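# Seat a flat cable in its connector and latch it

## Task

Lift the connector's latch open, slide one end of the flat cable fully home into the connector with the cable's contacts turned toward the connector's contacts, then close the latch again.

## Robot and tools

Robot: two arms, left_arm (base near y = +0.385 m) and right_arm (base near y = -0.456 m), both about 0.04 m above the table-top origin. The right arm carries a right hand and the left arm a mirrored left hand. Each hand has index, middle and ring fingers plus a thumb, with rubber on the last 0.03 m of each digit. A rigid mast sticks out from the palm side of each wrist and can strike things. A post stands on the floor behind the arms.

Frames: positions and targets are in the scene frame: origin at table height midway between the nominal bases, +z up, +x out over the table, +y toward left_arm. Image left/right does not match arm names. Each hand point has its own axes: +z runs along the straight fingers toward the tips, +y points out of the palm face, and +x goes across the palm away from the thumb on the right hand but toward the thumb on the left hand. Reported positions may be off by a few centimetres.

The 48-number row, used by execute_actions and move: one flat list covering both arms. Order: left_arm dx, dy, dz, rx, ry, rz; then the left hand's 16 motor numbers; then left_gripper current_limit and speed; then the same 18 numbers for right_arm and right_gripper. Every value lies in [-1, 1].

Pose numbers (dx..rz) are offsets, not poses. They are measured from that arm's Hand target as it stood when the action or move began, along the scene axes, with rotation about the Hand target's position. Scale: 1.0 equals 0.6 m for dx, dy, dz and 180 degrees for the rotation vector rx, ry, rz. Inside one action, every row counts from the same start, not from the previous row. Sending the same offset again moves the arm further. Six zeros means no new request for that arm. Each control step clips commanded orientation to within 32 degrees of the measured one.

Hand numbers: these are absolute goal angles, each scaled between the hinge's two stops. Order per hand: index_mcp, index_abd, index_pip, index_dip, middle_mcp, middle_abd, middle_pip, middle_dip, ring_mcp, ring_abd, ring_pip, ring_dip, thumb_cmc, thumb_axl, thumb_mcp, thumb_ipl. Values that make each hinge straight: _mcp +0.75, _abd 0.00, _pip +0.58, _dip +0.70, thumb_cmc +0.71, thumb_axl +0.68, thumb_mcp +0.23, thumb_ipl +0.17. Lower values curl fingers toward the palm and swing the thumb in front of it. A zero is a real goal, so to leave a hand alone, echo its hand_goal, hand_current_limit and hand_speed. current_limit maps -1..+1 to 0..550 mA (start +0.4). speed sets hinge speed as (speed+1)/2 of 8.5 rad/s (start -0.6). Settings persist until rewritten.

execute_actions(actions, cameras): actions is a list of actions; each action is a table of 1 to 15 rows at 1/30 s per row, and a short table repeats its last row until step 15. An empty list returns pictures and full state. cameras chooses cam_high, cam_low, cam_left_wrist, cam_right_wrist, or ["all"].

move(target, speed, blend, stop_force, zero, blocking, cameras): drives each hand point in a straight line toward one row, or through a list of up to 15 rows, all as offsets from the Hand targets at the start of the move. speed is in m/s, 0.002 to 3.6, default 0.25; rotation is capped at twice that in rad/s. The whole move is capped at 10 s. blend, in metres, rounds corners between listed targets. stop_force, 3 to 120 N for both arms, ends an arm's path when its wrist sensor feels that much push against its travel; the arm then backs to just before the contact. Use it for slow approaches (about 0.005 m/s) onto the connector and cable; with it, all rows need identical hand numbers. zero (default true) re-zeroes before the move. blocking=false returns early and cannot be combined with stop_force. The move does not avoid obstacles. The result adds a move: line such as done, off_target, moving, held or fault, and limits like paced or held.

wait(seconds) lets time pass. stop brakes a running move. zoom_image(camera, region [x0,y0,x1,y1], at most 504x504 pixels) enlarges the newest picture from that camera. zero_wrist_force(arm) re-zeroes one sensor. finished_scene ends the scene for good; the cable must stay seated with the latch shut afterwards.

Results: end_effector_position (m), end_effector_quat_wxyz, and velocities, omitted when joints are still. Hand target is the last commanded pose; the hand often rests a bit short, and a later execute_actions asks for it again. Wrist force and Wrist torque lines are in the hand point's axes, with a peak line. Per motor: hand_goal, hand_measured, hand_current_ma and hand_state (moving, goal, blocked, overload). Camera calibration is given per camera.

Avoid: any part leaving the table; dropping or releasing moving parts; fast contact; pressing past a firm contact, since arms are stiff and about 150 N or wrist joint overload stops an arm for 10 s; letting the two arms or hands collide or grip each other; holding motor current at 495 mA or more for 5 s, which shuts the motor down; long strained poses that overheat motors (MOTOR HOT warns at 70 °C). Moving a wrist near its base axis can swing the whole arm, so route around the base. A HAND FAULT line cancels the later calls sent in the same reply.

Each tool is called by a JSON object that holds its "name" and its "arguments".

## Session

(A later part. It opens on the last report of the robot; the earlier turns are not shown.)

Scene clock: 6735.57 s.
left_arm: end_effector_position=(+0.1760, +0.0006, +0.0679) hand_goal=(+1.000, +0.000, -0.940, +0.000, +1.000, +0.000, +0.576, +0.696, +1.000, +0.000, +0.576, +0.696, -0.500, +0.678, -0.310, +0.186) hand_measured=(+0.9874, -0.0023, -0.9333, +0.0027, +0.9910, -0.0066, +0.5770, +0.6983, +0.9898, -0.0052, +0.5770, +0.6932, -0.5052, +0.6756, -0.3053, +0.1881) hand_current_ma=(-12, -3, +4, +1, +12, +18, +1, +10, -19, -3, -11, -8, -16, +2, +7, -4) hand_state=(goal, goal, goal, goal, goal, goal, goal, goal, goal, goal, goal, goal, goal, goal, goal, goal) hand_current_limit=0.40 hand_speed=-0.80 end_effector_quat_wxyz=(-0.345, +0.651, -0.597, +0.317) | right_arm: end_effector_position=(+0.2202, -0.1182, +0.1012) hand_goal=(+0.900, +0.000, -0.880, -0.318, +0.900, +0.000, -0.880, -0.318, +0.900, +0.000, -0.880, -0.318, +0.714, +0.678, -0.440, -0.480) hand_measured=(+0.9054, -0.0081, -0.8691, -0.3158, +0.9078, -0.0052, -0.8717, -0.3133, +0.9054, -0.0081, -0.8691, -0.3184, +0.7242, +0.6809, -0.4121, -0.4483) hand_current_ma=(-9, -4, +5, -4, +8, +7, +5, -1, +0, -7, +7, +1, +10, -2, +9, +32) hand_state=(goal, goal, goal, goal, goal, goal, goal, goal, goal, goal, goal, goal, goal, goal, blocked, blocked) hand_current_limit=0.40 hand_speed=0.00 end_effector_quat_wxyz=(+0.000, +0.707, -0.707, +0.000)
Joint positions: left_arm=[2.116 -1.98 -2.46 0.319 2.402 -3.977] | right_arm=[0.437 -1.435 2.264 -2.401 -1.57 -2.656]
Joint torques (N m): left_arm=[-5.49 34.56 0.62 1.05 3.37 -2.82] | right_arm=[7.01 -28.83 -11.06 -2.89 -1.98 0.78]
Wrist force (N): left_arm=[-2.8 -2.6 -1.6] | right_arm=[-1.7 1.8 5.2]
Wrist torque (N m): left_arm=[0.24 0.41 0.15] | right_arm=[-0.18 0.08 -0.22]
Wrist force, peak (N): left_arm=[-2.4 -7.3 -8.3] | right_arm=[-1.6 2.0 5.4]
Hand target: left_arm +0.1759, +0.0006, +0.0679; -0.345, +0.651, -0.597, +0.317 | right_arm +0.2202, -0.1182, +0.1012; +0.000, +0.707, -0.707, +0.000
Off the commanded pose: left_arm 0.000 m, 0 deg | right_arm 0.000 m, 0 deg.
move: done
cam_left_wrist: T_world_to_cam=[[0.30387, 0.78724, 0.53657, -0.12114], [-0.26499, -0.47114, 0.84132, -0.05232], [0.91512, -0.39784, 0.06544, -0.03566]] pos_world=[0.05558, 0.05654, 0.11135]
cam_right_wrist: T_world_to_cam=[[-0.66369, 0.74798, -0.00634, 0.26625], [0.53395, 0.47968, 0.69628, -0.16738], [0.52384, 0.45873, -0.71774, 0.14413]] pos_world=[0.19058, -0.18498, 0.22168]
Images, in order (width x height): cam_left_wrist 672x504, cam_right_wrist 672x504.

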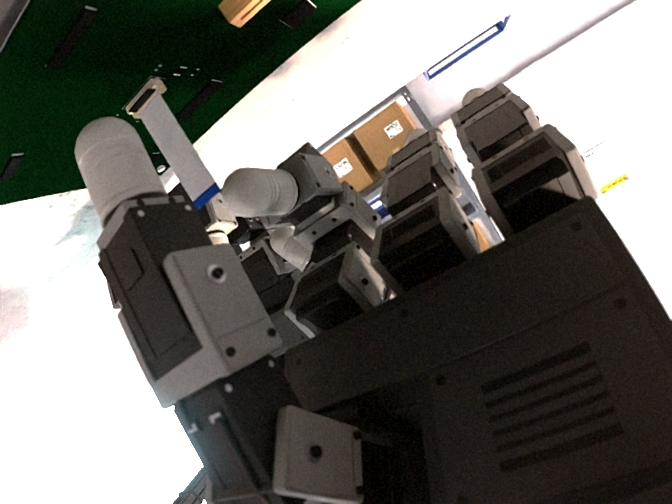

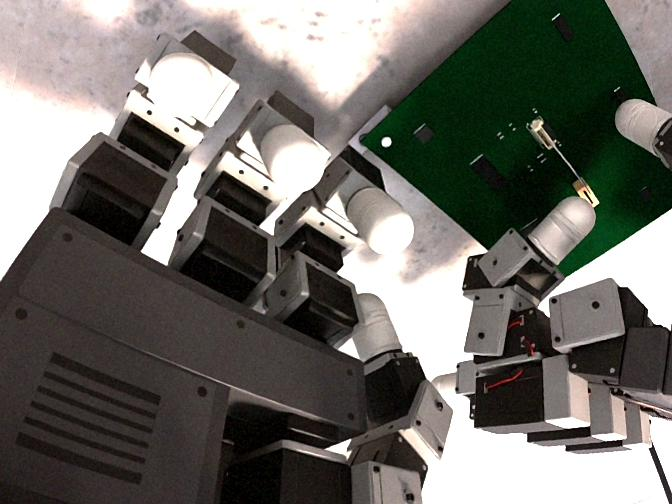

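{"name": "move", "arguments": {"target": [[0.02,0,0,0,0,0,1,0,-0.94,0,1,0,0.576,0.696,1,0,0.576,0.696,-0.5,0.678,-0.31,0.185,0.4,-0.8,0,0,0,0,0,0,0.9,0,-0.88,-0.319,0.9,0,-0.88,-0.319,0.9,0,-0.88,-0.319,0.714,0.678,-0.44,-0.48,0.4,0],[0.02,0,0.13,0,0,0,1,0,-0.94,0,1,0,0.576,0.696,1,0,0.576,0.696,-0.5,0.678,-0.31,0.185,0.4,-0.8,0,0,0,0,0,0,0.9,0,-0.88,-0.319,0.9,0,-0.88,-0.319,0.9,0,-0.88,-0.319,0.714,0.678,-0.44,-0.48,0.4,0]], "speed": 0.05, "cameras": ["all"]}}

{"name": "zoom_image", "arguments": {"camera": "cam_right_wrist", "region": [520, 100, 620, 220]}}

{"name": "zoom_image", "arguments": {"camera": "cam_right_wrist", "region": [530, 109, 575, 154]}}

Scene clock: 6761.00 s.
left_arm: end_effector_position=(+0.1879, +0.0006, +0.1458) hand_goal=(+1.000, +0.000, -0.940, +0.000, +1.000, +0.000, +0.576, +0.696, +1.000, +0.000, +0.576, +0.696, -0.500, +0.678, -0.310, +0.186) hand_measured=(+0.9862, -0.0023, -0.9333, +0.0040, +0.9922, -0.0066, +0.5757, +0.6996, +0.9898, -0.0052, +0.5757, +0.6932, -0.5052, +0.6756, -0.3053, +0.1891) hand_current_ma=(-10, -1, -2, +7, +1, +7, -11, +9, -13, +4, +5, -8, -9, +10, +5, +4) hand_state=(goal, goal, goal, goal, goal, goal, goal, goal, goal, goal, goal, goal, goal, goal, goal, goal) hand_current_limit=0.40 hand_speed=-0.80 end_effector_quat_wxyz=(-0.345, +0.651, -0.597, +0.317) | right_arm: end_effector_position=(+0.2202, -0.1182, +0.1012) hand_goal=(+0.900, +0.000, -0.880, -0.318, +0.900, +0.000, -0.880, -0.318, +0.900, +0.000, -0.880, -0.318, +0.714, +0.678, -0.440, -0.480) hand_measured=(+0.9054, -0.0096, -0.8704, -0.3146, +0.9066, -0.0037, -0.8717, -0.3133, +0.9054, -0.0066, -0.8691, -0.3171, +0.7242, +0.6820, -0.4121, -0.4474) hand_current_ma=(-7, -2, +11, +5, +3, +7, +5, -2, +5, -6, +13, +1, +12, -5, +11, +29) hand_state=(goal, goal, goal, goal, goal, goal, goal, goal, goal, goal, goal, goal, goal, goal, blocked, blocked) hand_current_limit=0.40 hand_speed=0.00 end_effector_quat_wxyz=(+0.000, +0.707, -0.707, +0.000)
Joint positions: left_arm=[2.145 -1.734 -2.414 0.051 2.386 -3.943] | right_arm=[0.437 -1.435 2.264 -2.401 -1.57 -2.656]
Joint torques (N m): left_arm=[0.78 30.57 22.04 1.21 1.01 -2.77] | right_arm=[6.74 -29.21 -10.2 -2.54 -1.99 0.36]
Wrist force (N): left_arm=[-2.5 -2.6 -1.8] | right_arm=[-1.6 2.1 5.0]
Wrist torque (N m): left_arm=[0.26 0.35 0.14] | right_arm=[-0.13 0.08 -0.21]
Wrist force, peak (N): left_arm=[-2.8 -2.9 -2.0] | right_arm=[-1.8 2.1 5.4]
Hand target: left_arm +0.1879, +0.0006, +0.1459; -0.345, +0.651, -0.597, +0.317 | right_arm +0.2202, -0.1182, +0.1012; +0.000, +0.707, -0.707, +0.000
Off the commanded pose: left_arm 0.000 m, 0 deg | right_arm 0.000 m, 0 deg.
move: done
cam_left_wrist: T_world_to_cam=[[0.30389, 0.78727, 0.53652, -0.16655], [-0.26497, -0.47109, 0.84134, -0.11471], [0.91512, -0.39784, 0.06544, -0.05165]] pos_world=[0.06748, 0.05653, 0.18925]
cam_right_wrist: T_world_to_cam=[[-0.66369, 0.74798, -0.00634, 0.26625], [0.53395, 0.47968, 0.69628, -0.16738], [0.52384, 0.45873, -0.71774, 0.14413]] pos_world=[0.19058, -0.18498, 0.22168]

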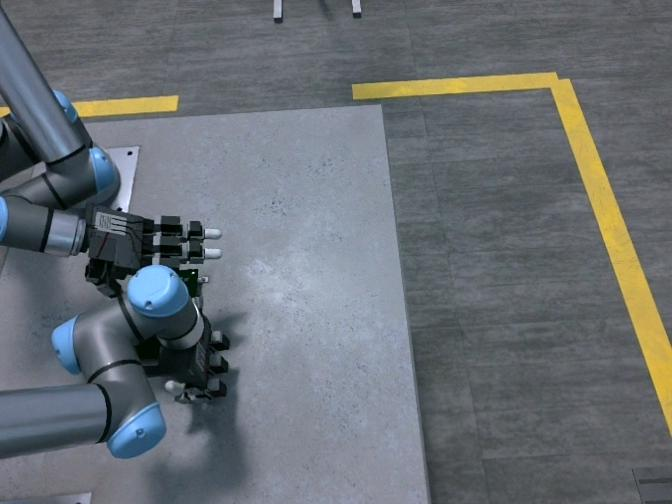

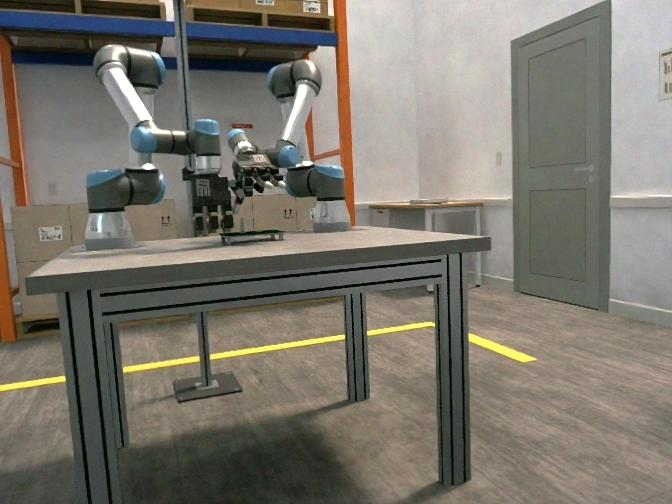

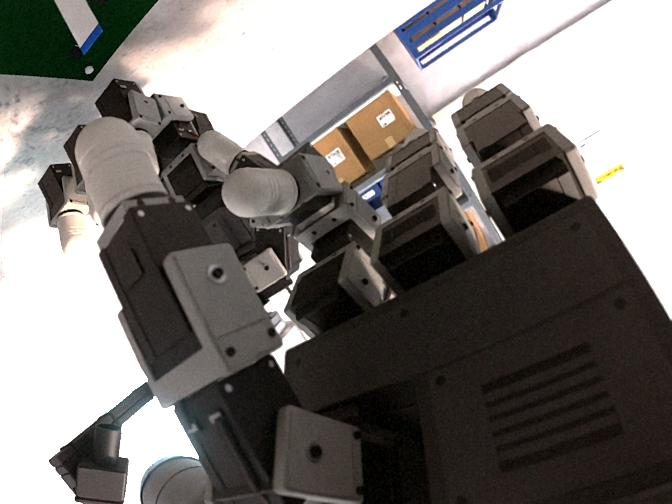

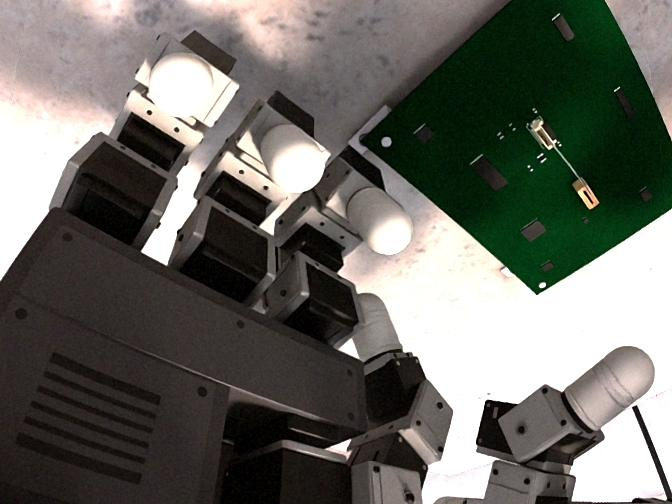

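Scaled by 4.200 from the camera's image (finer frame: 960x720).

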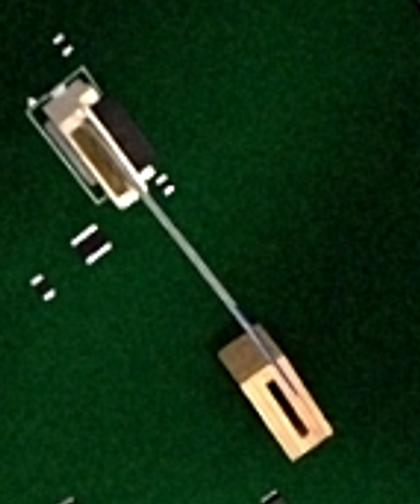

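Scaled by 11.200 from the camera's image (finer frame: 960x720).

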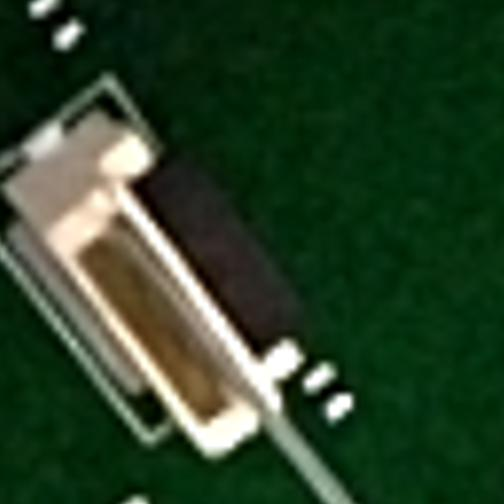

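{"name": "finished_scene", "arguments": {}}

The scene is finished: the task was done.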